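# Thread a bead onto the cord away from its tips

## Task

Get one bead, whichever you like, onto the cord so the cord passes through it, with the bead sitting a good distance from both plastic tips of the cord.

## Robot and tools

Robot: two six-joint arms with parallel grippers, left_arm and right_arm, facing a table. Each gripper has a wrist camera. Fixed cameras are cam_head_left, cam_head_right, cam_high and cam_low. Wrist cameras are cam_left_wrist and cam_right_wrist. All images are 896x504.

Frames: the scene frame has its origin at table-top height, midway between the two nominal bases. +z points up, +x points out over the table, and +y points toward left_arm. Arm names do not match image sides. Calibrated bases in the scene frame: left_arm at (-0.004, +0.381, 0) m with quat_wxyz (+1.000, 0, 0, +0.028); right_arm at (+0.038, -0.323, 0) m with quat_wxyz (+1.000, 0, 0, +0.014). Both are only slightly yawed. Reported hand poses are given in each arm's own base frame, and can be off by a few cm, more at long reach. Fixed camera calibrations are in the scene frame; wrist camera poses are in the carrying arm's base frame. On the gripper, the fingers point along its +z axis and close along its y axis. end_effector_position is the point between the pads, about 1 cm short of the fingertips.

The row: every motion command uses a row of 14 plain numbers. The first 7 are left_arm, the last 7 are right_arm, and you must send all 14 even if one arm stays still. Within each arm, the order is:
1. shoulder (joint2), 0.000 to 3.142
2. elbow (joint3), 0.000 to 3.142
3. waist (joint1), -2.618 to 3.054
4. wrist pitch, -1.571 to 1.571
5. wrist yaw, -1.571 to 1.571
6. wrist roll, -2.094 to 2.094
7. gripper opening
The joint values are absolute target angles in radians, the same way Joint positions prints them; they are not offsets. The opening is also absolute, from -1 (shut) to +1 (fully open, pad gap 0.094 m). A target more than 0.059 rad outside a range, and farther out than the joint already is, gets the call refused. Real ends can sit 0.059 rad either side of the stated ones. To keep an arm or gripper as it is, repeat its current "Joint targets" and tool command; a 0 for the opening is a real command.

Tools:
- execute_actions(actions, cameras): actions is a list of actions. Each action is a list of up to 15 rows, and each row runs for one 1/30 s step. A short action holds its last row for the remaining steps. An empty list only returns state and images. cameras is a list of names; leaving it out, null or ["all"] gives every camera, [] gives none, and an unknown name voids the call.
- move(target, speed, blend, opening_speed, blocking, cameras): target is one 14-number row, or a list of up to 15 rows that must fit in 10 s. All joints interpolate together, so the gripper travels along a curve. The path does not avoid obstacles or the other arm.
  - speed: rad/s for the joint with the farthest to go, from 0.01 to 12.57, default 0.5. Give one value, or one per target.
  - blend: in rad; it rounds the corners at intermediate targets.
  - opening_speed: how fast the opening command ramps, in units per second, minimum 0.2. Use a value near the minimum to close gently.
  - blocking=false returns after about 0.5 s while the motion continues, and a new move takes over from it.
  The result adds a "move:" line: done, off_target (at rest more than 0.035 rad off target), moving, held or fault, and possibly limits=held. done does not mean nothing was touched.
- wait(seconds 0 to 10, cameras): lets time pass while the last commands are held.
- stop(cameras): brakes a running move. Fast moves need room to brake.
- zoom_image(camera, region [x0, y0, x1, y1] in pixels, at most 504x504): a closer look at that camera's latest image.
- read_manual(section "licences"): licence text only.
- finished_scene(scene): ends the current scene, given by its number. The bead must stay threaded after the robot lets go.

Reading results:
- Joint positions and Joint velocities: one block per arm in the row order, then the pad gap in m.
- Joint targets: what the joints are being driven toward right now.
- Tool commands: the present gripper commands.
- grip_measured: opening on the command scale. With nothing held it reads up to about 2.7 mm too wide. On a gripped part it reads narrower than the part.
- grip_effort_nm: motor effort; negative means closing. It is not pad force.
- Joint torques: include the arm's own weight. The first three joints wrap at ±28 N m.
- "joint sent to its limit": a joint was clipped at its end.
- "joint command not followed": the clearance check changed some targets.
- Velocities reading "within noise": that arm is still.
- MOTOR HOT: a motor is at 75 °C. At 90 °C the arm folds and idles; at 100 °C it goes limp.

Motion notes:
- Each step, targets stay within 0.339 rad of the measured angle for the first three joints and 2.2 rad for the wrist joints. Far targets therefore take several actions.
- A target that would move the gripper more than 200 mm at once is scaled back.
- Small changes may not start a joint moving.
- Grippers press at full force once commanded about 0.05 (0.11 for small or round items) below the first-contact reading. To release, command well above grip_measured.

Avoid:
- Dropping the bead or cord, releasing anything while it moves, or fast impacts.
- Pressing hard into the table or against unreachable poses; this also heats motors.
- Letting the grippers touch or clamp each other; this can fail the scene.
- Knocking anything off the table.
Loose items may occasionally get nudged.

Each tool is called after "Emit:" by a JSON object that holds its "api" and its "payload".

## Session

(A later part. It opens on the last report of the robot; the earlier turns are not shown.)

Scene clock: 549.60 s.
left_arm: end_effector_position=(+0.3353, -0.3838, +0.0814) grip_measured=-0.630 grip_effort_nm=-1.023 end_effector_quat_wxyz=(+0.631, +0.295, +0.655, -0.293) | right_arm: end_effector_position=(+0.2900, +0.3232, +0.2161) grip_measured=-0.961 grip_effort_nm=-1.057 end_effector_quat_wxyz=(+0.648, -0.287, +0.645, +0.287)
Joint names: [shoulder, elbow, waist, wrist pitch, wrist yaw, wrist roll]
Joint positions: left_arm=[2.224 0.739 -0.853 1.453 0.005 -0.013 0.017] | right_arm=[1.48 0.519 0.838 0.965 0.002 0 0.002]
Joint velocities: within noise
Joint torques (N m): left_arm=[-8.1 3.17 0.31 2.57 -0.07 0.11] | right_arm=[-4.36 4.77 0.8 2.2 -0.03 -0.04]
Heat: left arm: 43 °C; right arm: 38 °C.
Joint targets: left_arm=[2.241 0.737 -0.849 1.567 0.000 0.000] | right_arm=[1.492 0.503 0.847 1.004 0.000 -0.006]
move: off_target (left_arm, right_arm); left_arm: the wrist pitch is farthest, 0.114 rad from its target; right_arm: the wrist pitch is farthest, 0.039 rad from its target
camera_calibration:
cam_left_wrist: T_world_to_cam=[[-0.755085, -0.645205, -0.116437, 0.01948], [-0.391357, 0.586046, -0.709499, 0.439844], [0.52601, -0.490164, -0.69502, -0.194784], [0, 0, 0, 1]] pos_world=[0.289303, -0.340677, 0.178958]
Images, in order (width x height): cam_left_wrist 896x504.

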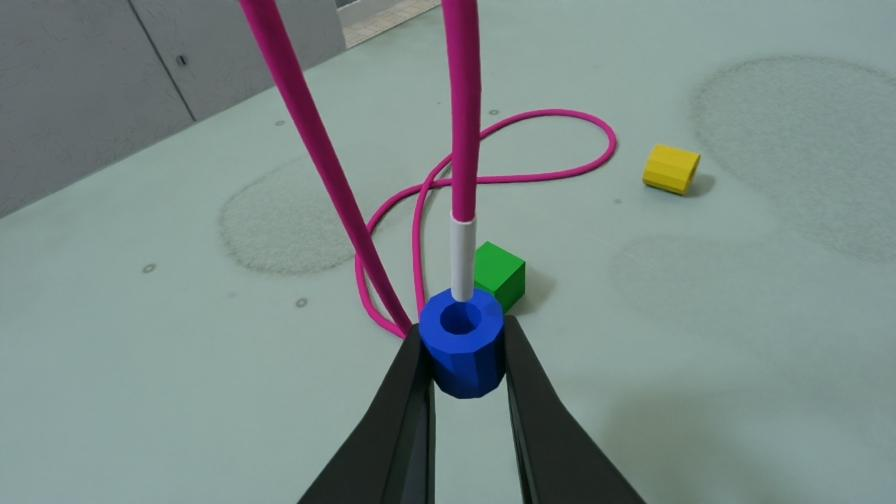

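Emit:
{"api": "move", "payload": {"target": [2.241,0.737,-0.849,1.567,0,0.0,-0.70, 1.520,0.4956,0.851,1.0354,0,-0.006,-0.97], "speed": 0.1, "cameras": ["cam_left_wrist"]}}

Emit:
{"api": "zoom_image", "payload": {"camera": "cam_left_wrist", "region": [380, 200, 540, 410]}}

Scene clock: 565.43 s.
left_arm: end_effector_position=(+0.3353, -0.3838, +0.0814) grip_measured=-0.630 grip_effort_nm=-1.033 end_effector_quat_wxyz=(+0.631, +0.295, +0.655, -0.293) | right_arm: end_effector_position=(+0.2896, +0.3257, +0.2076) grip_measured=-0.961 grip_effort_nm=-1.057 end_effector_quat_wxyz=(+0.645, -0.289, +0.647, +0.288)
Joint names: [shoulder, elbow, waist, wrist pitch, wrist yaw, wrist roll]
Joint positions: left_arm=[2.224 0.739 -0.853 1.453 0.005 -0.013 0.017] | right_arm=[1.511 0.511 0.843 0.997 0.002 -0.001 0.002]
Joint velocities: within noise
Joint torques (N m): left_arm=[-8.12 3.18 0.34 2.57 -0.06 0.11] | right_arm=[-4.75 4.71 0.81 2.17 -0.03 -0.04]
Heat: left arm: 44 °C; right arm: 38 °C.
Joint targets: left_arm=[2.241 0.737 -0.849 1.567 0.000 0.000] | right_arm=[1.520 0.495 0.851 1.036 0.000 -0.006]
move: off_target (left_arm, right_arm); left_arm: the wrist pitch is farthest, 0.114 rad from its target; right_arm: the wrist pitch is farthest, 0.039 rad from its target
camera_calibration:
cam_left_wrist: T_world_to_cam=[[-0.755085, -0.645205, -0.116437, 0.01948], [-0.391357, 0.586046, -0.709499, 0.439844], [0.52601, -0.490164, -0.69502, -0.194784], [0, 0, 0, 1]] pos_world=[0.289303, -0.340677, 0.178958]
Images, in order (width x height): cam_left_wrist 896x504.

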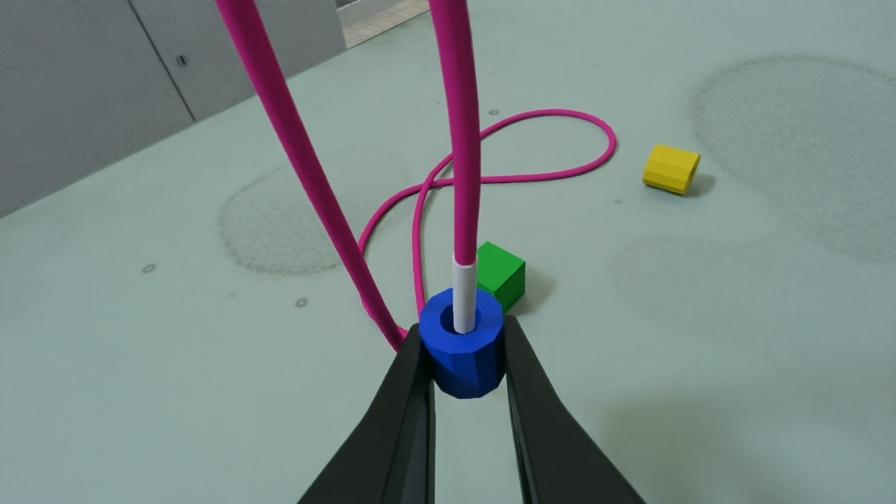

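Scaled by 2.400 from the camera's 896x504 image, which has a finer 1280x720 frame.

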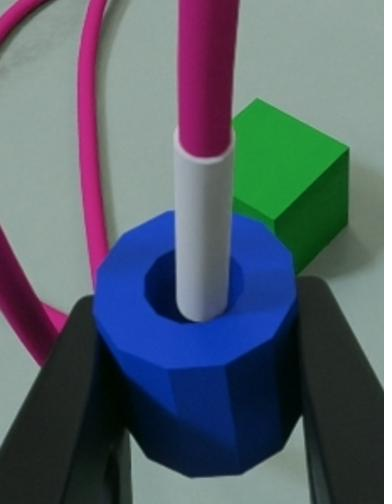

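Emit:
{"api": "move", "payload": {"target": [2.241,0.737,-0.849,1.567,0,0.0,-0.70, 1.555,0.4865,0.833,1.082,0,-0.006,-0.97], "speed": 0.1, "cameras": ["cam_left_wrist"]}}

Emit:
{"api": "zoom_image", "payload": {"camera": "cam_left_wrist", "region": [380, 200, 540, 410]}}

Scene clock: 604.37 s.
left_arm: end_effector_position=(+0.3353, -0.3838, +0.0814) grip_measured=-0.630 grip_effort_nm=-1.028 end_effector_quat_wxyz=(+0.631, +0.295, +0.655, -0.293) | right_arm: end_effector_position=(+0.2905, +0.3267, +0.2007) grip_measured=-0.961 grip_effort_nm=-1.057 end_effector_quat_wxyz=(+0.645, -0.289, +0.646, +0.288)
Joint names: [shoulder, elbow, waist, wrist pitch, wrist yaw, wrist roll]
Joint positions: left_arm=[2.224 0.739 -0.853 1.453 0.005 -0.013 0.017] | right_arm=[1.546 0.502 0.843 1.043 0.002 -0.001 0.002]
Joint velocities: within noise
Joint torques (N m): left_arm=[-8.12 3.19 0.34 2.57 -0.06 0.11] | right_arm=[-4.83 4.55 -0.85 2.15 -0.02 -0.04]
Heat: left arm: 46 °C; right arm: 37 °C.
Joint targets: left_arm=[2.241 0.737 -0.849 1.567 0.000 0.000] | right_arm=[1.555 0.487 0.833 1.082 0.000 -0.006]
move: off_target (left_arm, right_arm); left_arm: the wrist pitch is farthest, 0.114 rad from its target; right_arm: the wrist pitch is farthest, 0.039 rad from its target
camera_calibration:
cam_left_wrist: T_world_to_cam=[[-0.755085, -0.645205, -0.116437, 0.01948], [-0.391357, 0.586046, -0.709499, 0.439844], [0.52601, -0.490164, -0.69502, -0.194784], [0, 0, 0, 1]] pos_world=[0.289303, -0.340677, 0.178958]
Images, in order (width x height): cam_left_wrist 896x504.

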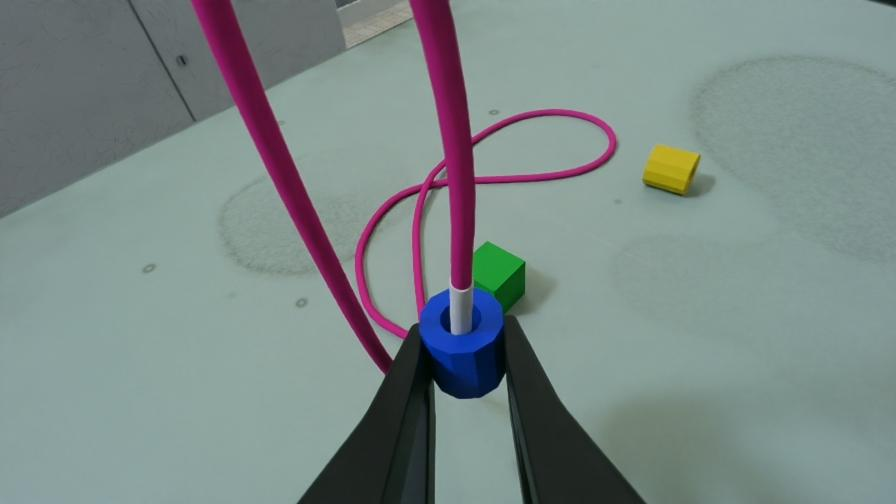

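Scaled by 2.400 from the camera's 896x504 image, which has a finer 1280x720 frame.

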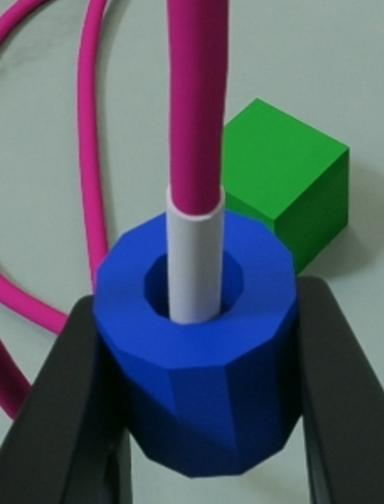

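Emit:
{"api": "move", "payload": {"target": [[2.241,0.737,-0.849,1.567,0,0.0,-0.70, 1.637,0.4624,0.833,1.189,0,-0.006,-0.97],[2.241,0.737,-0.849,1.567,0,0.0,-0.70, 1.728,0.4451,0.833,1.2974,0,-0.006,-0.97],[2.241,0.737,-0.849,1.567,0,0.0,-0.70, 1.8327,0.4282,0.833,1.419,0,-0.006,-0.97]], "speed": 0.12, "blend": 0.02, "cameras": ["cam_left_wrist","cam_low"]}}

Scene clock: 630.13 s.
left_arm: end_effector_position=(+0.3353, -0.3838, +0.0814) grip_measured=-0.630 grip_effort_nm=-1.028 end_effector_quat_wxyz=(+0.631, +0.295, +0.655, -0.293) | right_arm: end_effector_position=(+0.2921, +0.3285, +0.1419) grip_measured=-0.961 grip_effort_nm=-1.053 end_effector_quat_wxyz=(+0.642, -0.292, +0.649, +0.285)
Joint names: [shoulder, elbow, waist, wrist pitch, wrist yaw, wrist roll]
Joint positions: left_arm=[2.224 0.739 -0.853 1.453 0.005 -0.013 0.017] | right_arm=[1.821 0.442 0.843 1.365 0.002 -0.004 0.002]
Joint velocities: within noise
Joint torques (N m): left_arm=[-8.12 3.17 0.32 2.57 -0.06 0.11] | right_arm=[-5.68 3.19 -0.84 2.31 -0.04 0]
Heat: left arm: 47 °C; right arm: 38 °C.
Joint targets: left_arm=[2.241 0.737 -0.849 1.567 0.000 0.000] | right_arm=[1.833 0.428 0.833 1.419 0.000 -0.006]
move: off_target (left_arm, right_arm); left_arm: the wrist pitch is farthest, 0.114 rad from its target; right_arm: the wrist pitch is farthest, 0.054 rad from its target
camera_calibration:
cam_left_wrist: T_world_to_cam=[[-0.755085, -0.645205, -0.116437, 0.01948], [-0.391357, 0.586046, -0.709499, 0.439844], [0.52601, -0.490164, -0.69502, -0.194784], [0, 0, 0, 1]] pos_world=[0.289303, -0.340677, 0.178958]
Images, in order (width x height): cam_low 896x504, cam_left_wrist 896x504.

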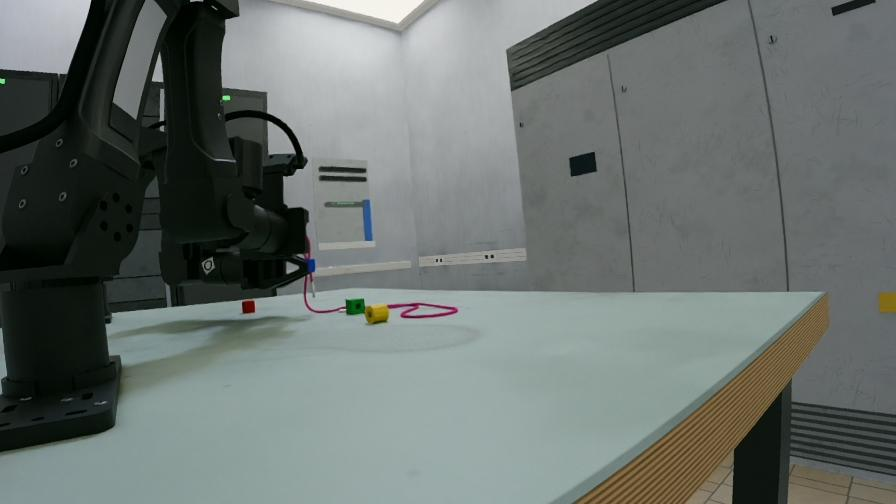

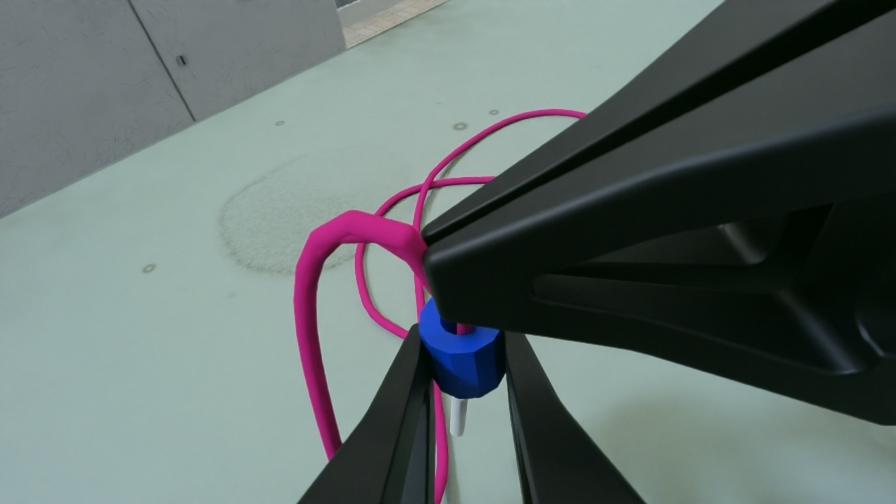

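Emit:
{"api": "move", "payload": {"target": [2.241,0.737,-0.849,1.567,0,0.0,-0.70, 1.948,0.420,0.833,1.553,0,-0.006,-0.97], "speed": 0.12, "cameras": ["cam_left_wrist"]}}

Scene clock: 640.47 s.
left_arm: end_effector_position=(+0.3348, -0.3827, +0.0773) grip_measured=-0.630 grip_effort_nm=-1.028 end_effector_quat_wxyz=(+0.628, +0.296, +0.658, -0.291) | right_arm: end_effector_position=(+0.2945, +0.3288, +0.1211) grip_measured=-0.961 grip_effort_nm=-1.057 end_effector_quat_wxyz=(+0.639, -0.292, +0.653, +0.282)
Joint names: [shoulder, elbow, waist, wrist pitch, wrist yaw, wrist roll]
Joint positions: left_arm=[2.23 0.735 -0.853 1.453 0.004 -0.012 0.017] | right_arm=[1.927 0.442 0.839 1.46 0.002 -0.005 0.002]
Joint velocities: within noise
Joint torques (N m): left_arm=[-8.61 3.43 0.29 2.58 -0.06 0.11] | right_arm=[-5.3 2.07 -0.5 2.71 -0.05 0.01]
Heat: left arm: 48 °C; right arm: 40 °C.
Joint targets: left_arm=[2.241 0.737 -0.849 1.567 0.000 0.000] | right_arm=[1.948 0.420 0.833 1.553 0.000 -0.006]
move: off_target (left_arm, right_arm); left_arm: the wrist pitch is farthest, 0.114 rad from its target; right_arm: the wrist pitch is farthest, 0.093 rad from its target
camera_calibration:
cam_left_wrist: T_world_to_cam=[[-0.755146, -0.645077, -0.116748, 0.0193696], [-0.396311, 0.59108, -0.70254, 0.439048], [0.5222, -0.484252, -0.702003, -0.192803], [0, 0, 0, 1]] pos_world=[0.289308, -0.340383, 0.175362]
Images, in order (width x height): cam_left_wrist 896x504.

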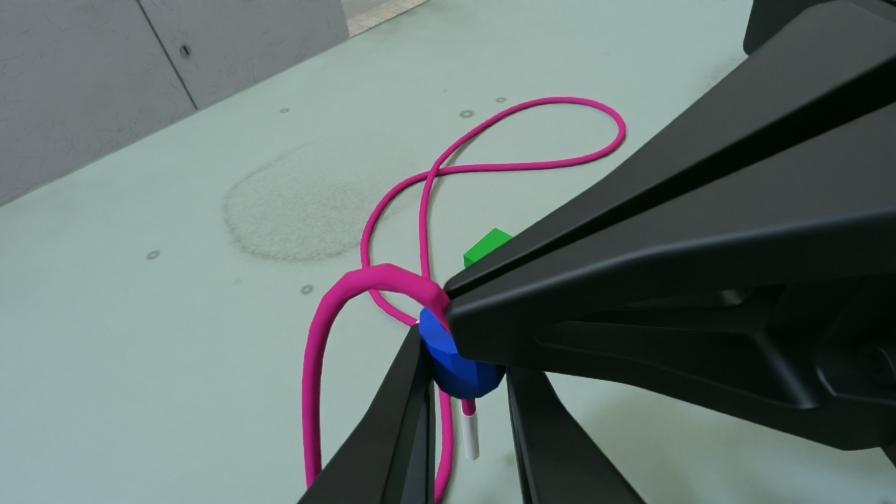

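Emit:
{"api": "move", "payload": {"target": [[2.241,0.737,-0.849,1.567,0,0.0,-0.70, 1.880,0.430,0.835,1.50,0,-0.006,-0.97],[2.241,0.737,-0.849,1.567,0,0.0,-0.70, 1.880,0.430,0.835,1.50,0,-0.006,-0.5],[2.241,0.737,-0.849,1.567,0,0.0,-0.70, 1.66,0.195,0.80,1.53,0,-0.006,-0.5]], "speed": [0.1,0.1,0.25], "opening_speed": 0.4, "cameras": ["cam_left_wrist","cam_low"]}}

Scene clock: 660.10 s.
left_arm: end_effector_position=(+0.3348, -0.3827, +0.0774) grip_measured=-0.630 grip_effort_nm=-1.023 end_effector_quat_wxyz=(+0.628, +0.296, +0.658, -0.292) | right_arm: end_effector_position=(+0.2631, +0.2760, +0.1367) grip_measured=-0.503 grip_effort_nm=0.120 end_effector_quat_wxyz=(+0.644, -0.282, +0.657, +0.272)
Joint names: [shoulder, elbow, waist, wrist pitch, wrist yaw, wrist roll]
Joint positions: left_arm=[2.23 0.735 -0.853 1.454 0.004 -0.012 0.017] | right_arm=[1.686 0.208 0.808 1.455 0.003 -0.005 0.023]
Joint velocities: within noise
Joint torques (N m): left_arm=[-8.61 3.43 0.29 2.57 -0.06 0.11] | right_arm=[-6.84 2.76 -0.73 2.53 -0.06 0]
Heat: left arm: 48 °C; right arm: 44 °C.
Joint targets: left_arm=[2.241 0.737 -0.849 1.567 0.000 0.000] | right_arm=[1.660 0.195 0.800 1.530 0.000 -0.006]
move: off_target (left_arm, right_arm); target 2's new numbers were sent with right_arm's wrist pitch 0.045 rad from that target; left_arm: the wrist pitch is farthest, 0.113 rad from its target; right_arm: the wrist pitch is farthest, 0.075 rad from its target
camera_calibration:
cam_left_wrist: T_world_to_cam=[[-0.755057, -0.64518, -0.116755, 0.0193334], [-0.39599, 0.59066, -0.703074, 0.439046], [0.522572, -0.484627, -0.701467, -0.192992], [0, 0, 0, 1]] pos_world=[0.289308, -0.340383, 0.175562]
Images, in order (width x height): cam_low 896x504, cam_left_wrist 896x504.

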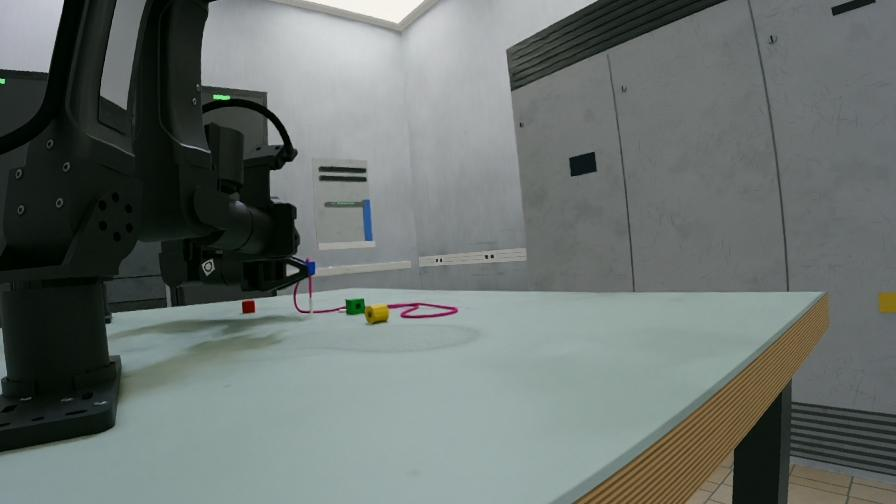

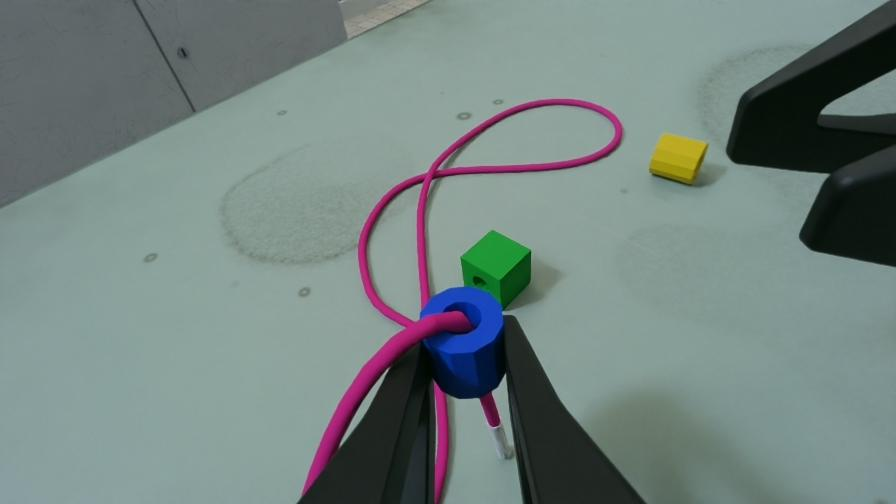

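Emit:
{"api": "move", "payload": {"target": [[2.241,0.737,-0.849,1.567,0,0.0,-0.70, 1.62,0.30,0.15,1.30,0,-0.006,-0.5],[1.945,1.14,-0.90,0.03,0,0.0,-0.70, 1.62,0.30,0.10,1.30,0,-0.006,-0.5],[2.185,1.655,-0.94,-0.655,0,0.0,-0.70, 1.62,0.30,0.10,1.30,0,-0.006,-0.5],[2.596,2.378,-0.958,-1.352,0,0.0,-0.70, 1.62,0.30,0.10,1.30,0,-0.006,-0.5]], "speed": [0.7,0.6,0.35,0.25], "blend": [0.1,0.05,0.03,0], "cameras": ["cam_left_wrist","cam_low"]}}

Scene clock: 785.17 s.
left_arm: end_effector_position=(+0.2883, -0.4018, +0.0172) grip_measured=-0.630 grip_effort_nm=-1.023 end_effector_quat_wxyz=(+0.000, +0.456, +0.890, -0.002) | right_arm: end_effector_position=(+0.3916, +0.0433, +0.1314) grip_measured=-0.503 grip_effort_nm=0.120 end_effector_quat_wxyz=(+0.675, -0.042, +0.736, +0.034)
Joint names: [shoulder, elbow, waist, wrist pitch, wrist yaw, wrist roll]
Joint positions: left_arm=[2.571 2.347 -0.949 -1.346 0.004 -0.003 0.017] | right_arm=[1.649 0.27 0.109 1.292 0.002 -0.006 0.023]
Joint velocities: within noise
Joint torques (N m): left_arm=[-11.99 7.71 -0.72 0.29 -0.05 0.02] | right_arm=[-7.28 6.48 -0.77 1.84 -0.04 0]
Heat: left arm: 49 °C; right arm: 49 °C.
Joint targets: left_arm=[2.596 2.378 -0.958 -1.352 0.000 0.000] | right_arm=[1.620 0.300 0.100 1.300 0.000 -0.006]
move: done
camera_calibration:
cam_left_wrist: T_world_to_cam=[[-0.879881, -0.475161, 0.0056688, 0.0670433], [-0.347305, 0.651174, 0.674797, 0.376116], [-0.324329, 0.591772, -0.737981, 0.457067], [0, 0, 0, 1]] pos_world=[0.337857, -0.48354, 0.0831251]
Images, in order (width x height): cam_low 896x504, cam_left_wrist 896x504.

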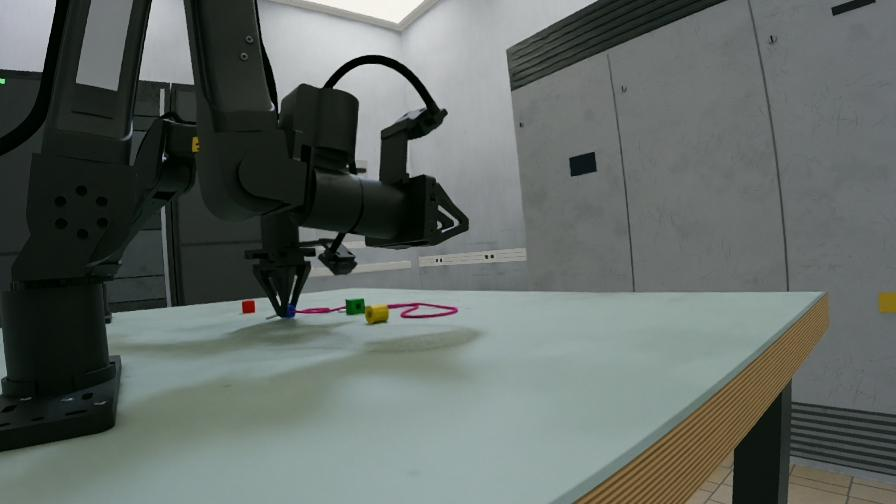

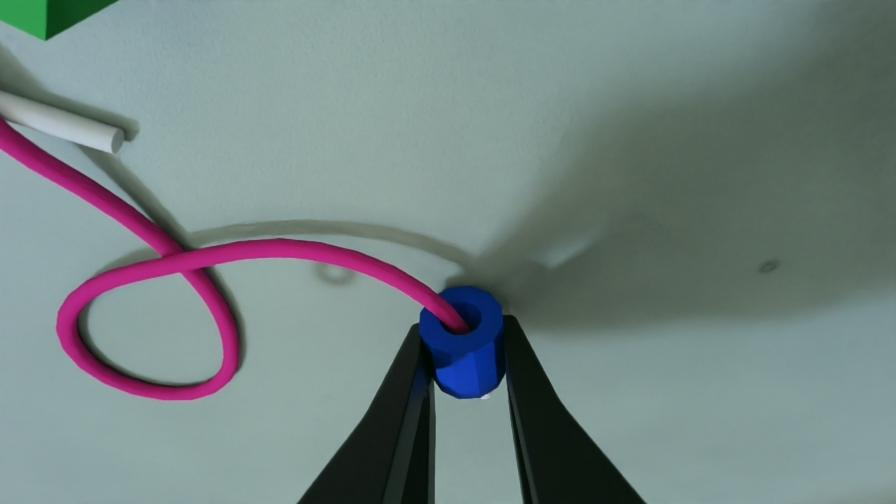

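Emit:
{"api": "zoom_image", "payload": {"camera": "cam_low", "region": [230, 280, 350, 340]}}

Emit:
{"api": "zoom_image", "payload": {"camera": "cam_left_wrist", "region": [400, 270, 540, 410]}}

Scaled by 4.200 from the camera's 896x504 image, which has a finer 1280x720 frame.

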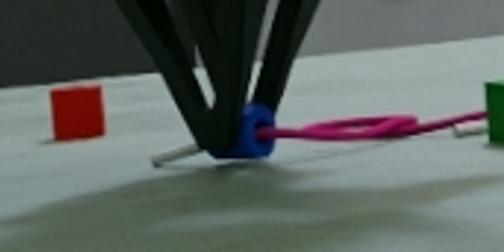

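Scaled by 3.600 from the camera's 896x504 image, which has a finer 1280x720 frame.

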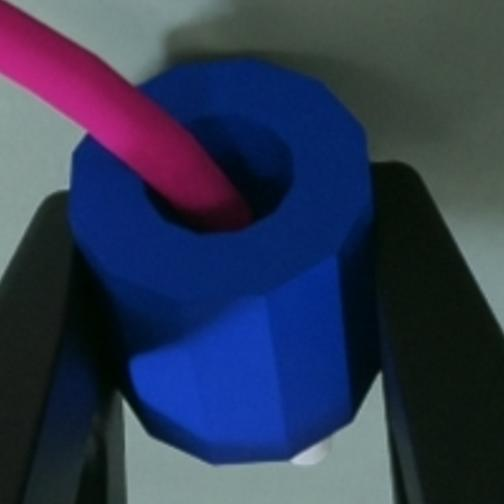

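Emit:
{"api": "move", "payload": {"target": [[2.596,2.378,-0.958,-1.352,0,0.0,-0.30, 1.62,0.30,0.10,1.30,0,-0.006,-0.5],[2.570,2.45,-0.958,-1.445,0,0.0,-0.30, 1.62,0.30,0.10,1.30,0,-0.006,-0.5],[2.385,2.25,-0.958,-1.395,0,0.0,-0.30, 1.62,0.30,0.10,1.30,0,-0.006,-0.5]], "speed": [0.1,0.12,0.3], "opening_speed": 0.4, "cameras": ["cam_left_wrist"]}}

Scene clock: 813.70 s.
left_arm: end_effector_position=(+0.2724, -0.3799, +0.0542) grip_measured=-0.302 grip_effort_nm=0.090 end_effector_quat_wxyz=(-0.011, +0.456, +0.890, +0.004) | right_arm: end_effector_position=(+0.3916, +0.0433, +0.1314) grip_measured=-0.503 grip_effort_nm=0.125 end_effector_quat_wxyz=(+0.675, -0.042, +0.736, +0.034)
Joint names: [shoulder, elbow, waist, wrist pitch, wrist yaw, wrist roll]
Joint positions: left_arm=[2.44 2.253 -0.949 -1.408 0.004 -0.003 0.033] | right_arm=[1.649 0.27 0.109 1.292 0.002 -0.006 0.023]
Joint velocities: within noise
Joint torques (N m): left_arm=[-18.13 5.03 -0.72 0.41 -0.04 0.01] | right_arm=[-7.23 6.58 -0.72 1.83 -0.03 0.01]
Heat: left arm: 43 °C; right arm: 43 °C.
Joint targets: left_arm=[2.385 2.250 -0.958 -1.395 0.000 0.000] | right_arm=[1.620 0.300 0.100 1.300 0.000 -0.006]
move: off_target (left_arm); left_arm: the shoulder is farthest, 0.055 rad from its target
camera_calibration:
cam_left_wrist: T_world_to_cam=[[-0.879941, -0.475001, 0.00880989, 0.0631615], [-0.337208, 0.637529, 0.69271, 0.322409], [-0.334654, 0.606574, -0.721162, 0.473817], [0, 0, 0, 1]] pos_world=[0.322863, -0.462949, 0.117807]
Images, in order (width x height): cam_left_wrist 896x504.

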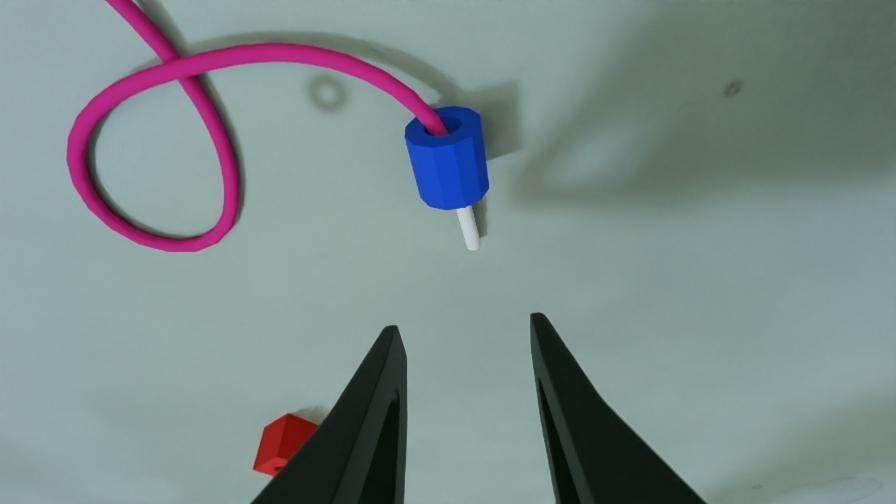

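Emit:
{"api": "move", "payload": {"target": [[2.325,2.035,-0.963,-1.222,0,-0.05,-0.30, 1.62,0.30,0.10,1.30,0,-0.006,-0.5],[2.4045,1.977,-0.963,-1.153,0,-0.05,-0.30, 1.62,0.30,0.10,1.30,0,-0.006,-0.5]], "speed": [0.3,0.1], "opening_speed": 0.4, "cameras": ["cam_left_wrist"]}}

Scene clock: 842.10 s.
left_arm: end_effector_position=(+0.2652, -0.3735, +0.0096) grip_measured=-0.302 grip_effort_nm=0.090 end_effector_quat_wxyz=(-0.008, +0.438, +0.899, +0.003) | right_arm: end_effector_position=(+0.3916, +0.0433, +0.1314) grip_measured=-0.503 grip_effort_nm=0.125 end_effector_quat_wxyz=(+0.675, -0.042, +0.736, +0.034)
Joint names: [shoulder, elbow, waist, wrist pitch, wrist yaw, wrist roll]
Joint positions: left_arm=[2.394 1.994 -0.955 -1.189 0.002 -0.047 0.033] | right_arm=[1.649 0.27 0.109 1.292 0.002 -0.006 0.023]
Joint velocities: within noise
Joint torques (N m): left_arm=[-12.1 4 -0.68 0.62 -0.03 -0.02] | right_arm=[-7.25 6.54 -0.79 1.85 -0.03 0.03]
Heat: left arm: 40 °C; right arm: 41 °C.
Joint targets: left_arm=[2.405 1.977 -0.963 -1.153 0.000 -0.050] | right_arm=[1.620 0.300 0.100 1.300 0.000 -0.006]
move: off_target (left_arm); left_arm: the wrist pitch is farthest, 0.036 rad from its target
camera_calibration:
cam_left_wrist: T_world_to_cam=[[-0.861085, -0.508432, 0.00541935, 0.042848], [-0.36532, 0.626052, 0.688913, 0.350019], [-0.353658, 0.591232, -0.724824, 0.434691], [0, 0, 0, 1]] pos_world=[0.318497, -0.454348, 0.0737094]
Images, in order (width x height): cam_left_wrist 896x504.

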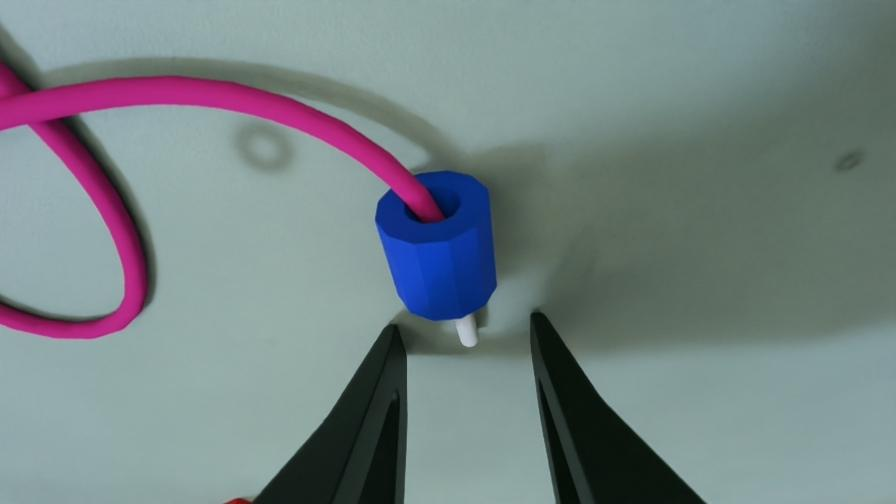

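Emit:
{"api": "move", "payload": {"target": [[2.4045,1.977,-0.963,-1.153,0,-0.05,-0.97, 1.62,0.30,0.10,1.30,0,-0.006,-0.5],[2.35,2.105,-0.963,-1.305,0,-0.05,-0.97, 1.62,0.30,0.10,1.30,0,-0.006,-0.5],[2.37,2.343,-0.963,-1.521,0,-0.05,-0.97, 1.62,0.30,0.10,1.30,0,-0.006,-0.5]], "speed": [0.1,0.1,0.12], "opening_speed": 0.5, "cameras": ["cam_left_wrist","cam_low","cam_high"]}}

Scene clock: 876.73 s.
left_arm: end_effector_position=(+0.2646, -0.3722, +0.0901) grip_measured=-0.965 grip_effort_nm=-1.028 end_effector_quat_wxyz=(-0.010, +0.438, +0.899, +0.005) | right_arm: end_effector_position=(+0.3916, +0.0433, +0.1314) grip_measured=-0.503 grip_effort_nm=0.120 end_effector_quat_wxyz=(+0.675, -0.042, +0.736, +0.034)
Joint names: [shoulder, elbow, waist, wrist pitch, wrist yaw, wrist roll]
Joint positions: left_arm=[2.394 2.315 -0.955 -1.514 0 -0.047 0.002] | right_arm=[1.649 0.27 0.109 1.292 0.002 -0.006 0.023]
Joint velocities: within noise
Joint torques (N m): left_arm=[-14.93 7.41 -0.66 0.24 -0.03 -0.04] | right_arm=[-7.25 6.58 -0.81 1.84 -0.03 0]
Heat: left arm: 37 °C; right arm: 40 °C.
Joint targets: left_arm=[2.370 2.343 -0.963 -1.521 0.000 -0.050] | right_arm=[1.620 0.300 0.100 1.300 0.000 -0.006]
move: done
camera_calibration:
cam_left_wrist: T_world_to_cam=[[-0.860855, -0.508832, 0.00431708, 0.0424071], [-0.36433, 0.62226, 0.692861, 0.291462], [-0.355236, 0.59488, -0.721059, 0.493483], [0, 0, 0, 1]] pos_world=[0.317998, -0.45335, 0.153704]
Images, in order (width x height): cam_high 896x504, cam_low 896x504, cam_left_wrist 896x504.

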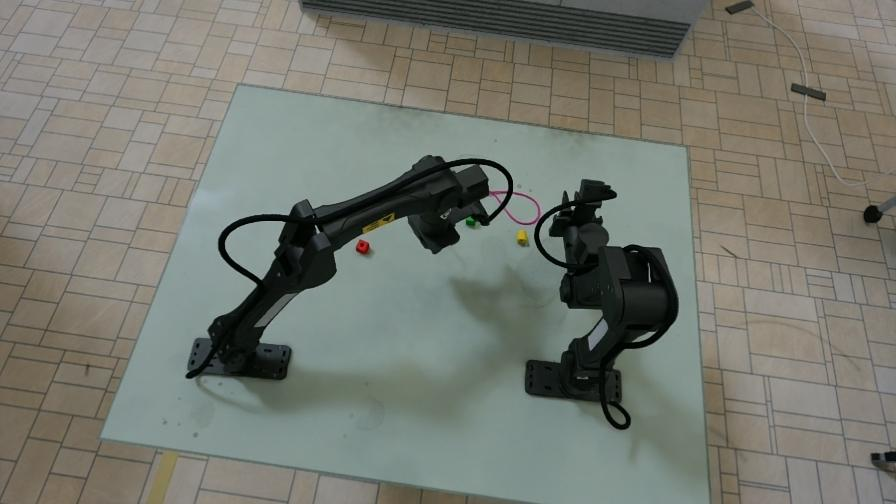

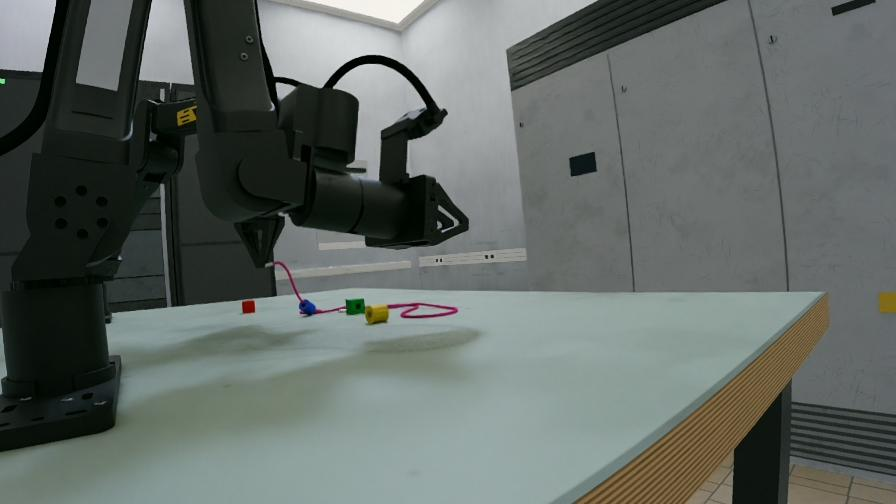

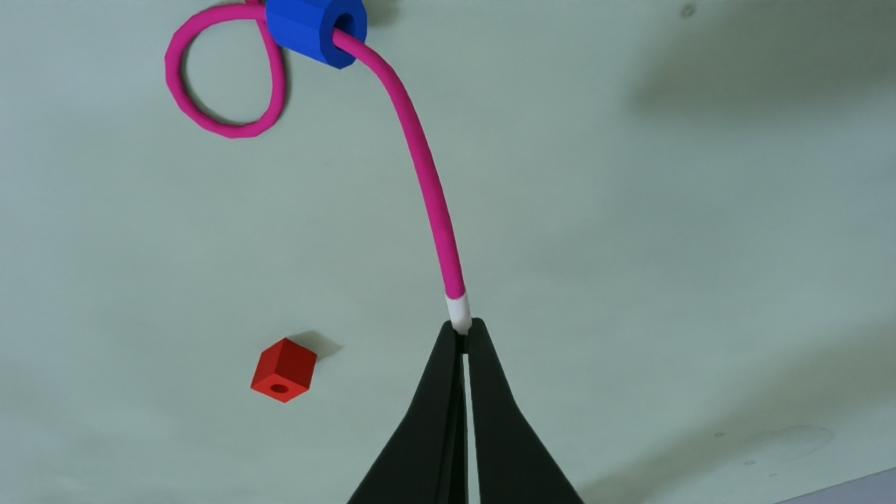

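Emit:
{"api": "move", "payload": {"target": [[2.16,1.856,-0.963,-1.196,0,-0.05,-0.97, 1.62,0.30,0.10,1.30,0,-0.006,-0.5],[2.094,1.635,-0.963,-1.041,0,-0.05,-0.97, 1.62,0.30,0.10,1.30,0,-0.006,-0.5],[2.094,1.5935,-0.963,-1.000,0,-0.05,-0.97, 1.62,0.30,0.10,1.30,0,-0.006,-0.5],[2.094,1.5935,-0.963,-1.000,0,-0.05,-0.40, 1.62,0.30,0.10,1.30,0,-0.006,-0.5],[2.05,1.74,-0.963,-1.165,0,-0.05,-0.40, 1.62,0.30,0.10,1.30,0,-0.006,-0.5]], "speed": [0.25,0.2,0.1,0.1,0.15], "opening_speed": 0.5, "cameras": ["cam_left_wrist","cam_low","cam_head_right"]}}

Scene clock: 907.30 s.
left_arm: end_effector_position=(+0.2364, -0.3323, +0.0588) grip_measured=-0.402 grip_effort_nm=0.090 end_effector_quat_wxyz=(+0.007, +0.438, +0.899, -0.004) | right_arm: end_effector_position=(+0.3916, +0.0433, +0.1314) grip_measured=-0.503 grip_effort_nm=0.125 end_effector_quat_wxyz=(+0.675, -0.042, +0.736, +0.034)
Joint names: [shoulder, elbow, waist, wrist pitch, wrist yaw, wrist roll]
Joint positions: left_arm=[2.106 1.712 -0.955 -1.16 0 -0.047 0.028] | right_arm=[1.649 0.27 0.109 1.292 0.002 -0.006 0.023]
Joint velocities: within noise
Joint torques (N m): left_arm=[-15.79 7.51 -0.69 0.32 -0.02 -0.04] | right_arm=[-7.31 6.53 -0.77 1.85 -0.05 -0.01]
Heat: left arm: 34 °C; right arm: 39 °C.
Joint targets: left_arm=[2.050 1.740 -0.963 -1.165 0.000 -0.050] | right_arm=[1.620 0.300 0.100 1.300 0.000 -0.006]
move: off_target (left_arm); target 4's new numbers were sent with left_arm's shoulder 0.061 rad from that target; left_arm: the shoulder is farthest, 0.056 rad from its target
camera_calibration:
cam_left_wrist: T_world_to_cam=[[-0.860948, -0.508692, 0.00102703, 0.0388279], [-0.379849, 0.644224, 0.663845, 0.290699], [-0.338354, 0.571146, -0.74787, 0.426884], [0, 0, 0, 1]] pos_world=[0.288288, -0.411337, 0.126235]
Images, in order (width x height): cam_head_right 896x504, cam_low 896x504, cam_left_wrist 896x504.

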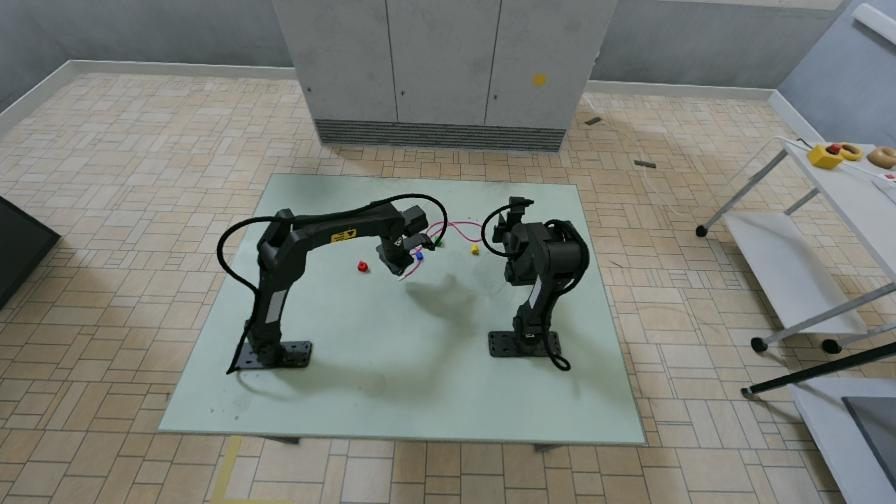

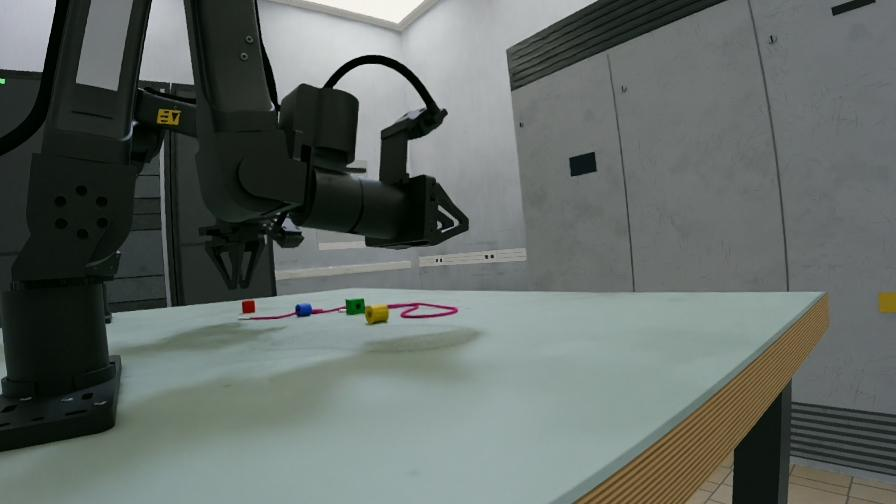

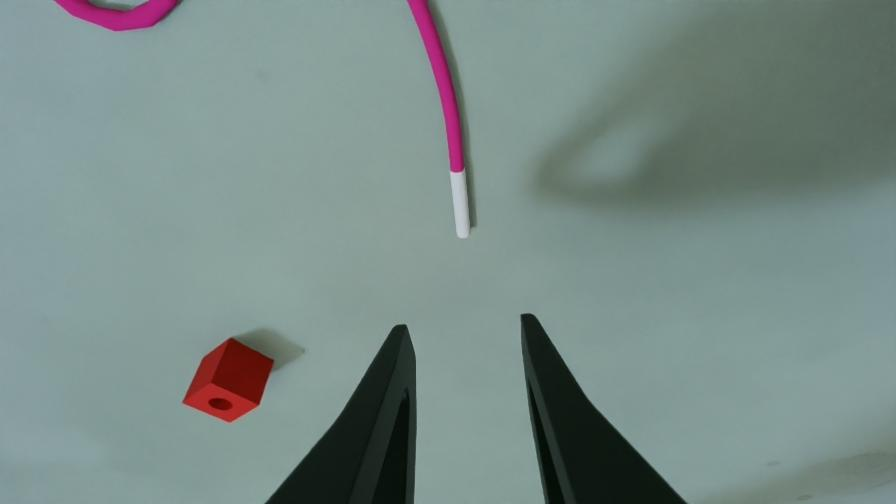

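Emit:
{"api": "zoom_image", "payload": {"camera": "cam_low", "region": [220, 280, 480, 340]}}

Scaled by 1.938 from the camera's 896x504 image, which has a finer 1280x720 frame.

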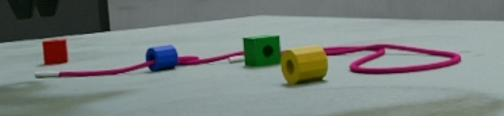

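Emit:
{"api": "finished_scene", "payload": {"scene": 2}}

The scene is finished: the task was done.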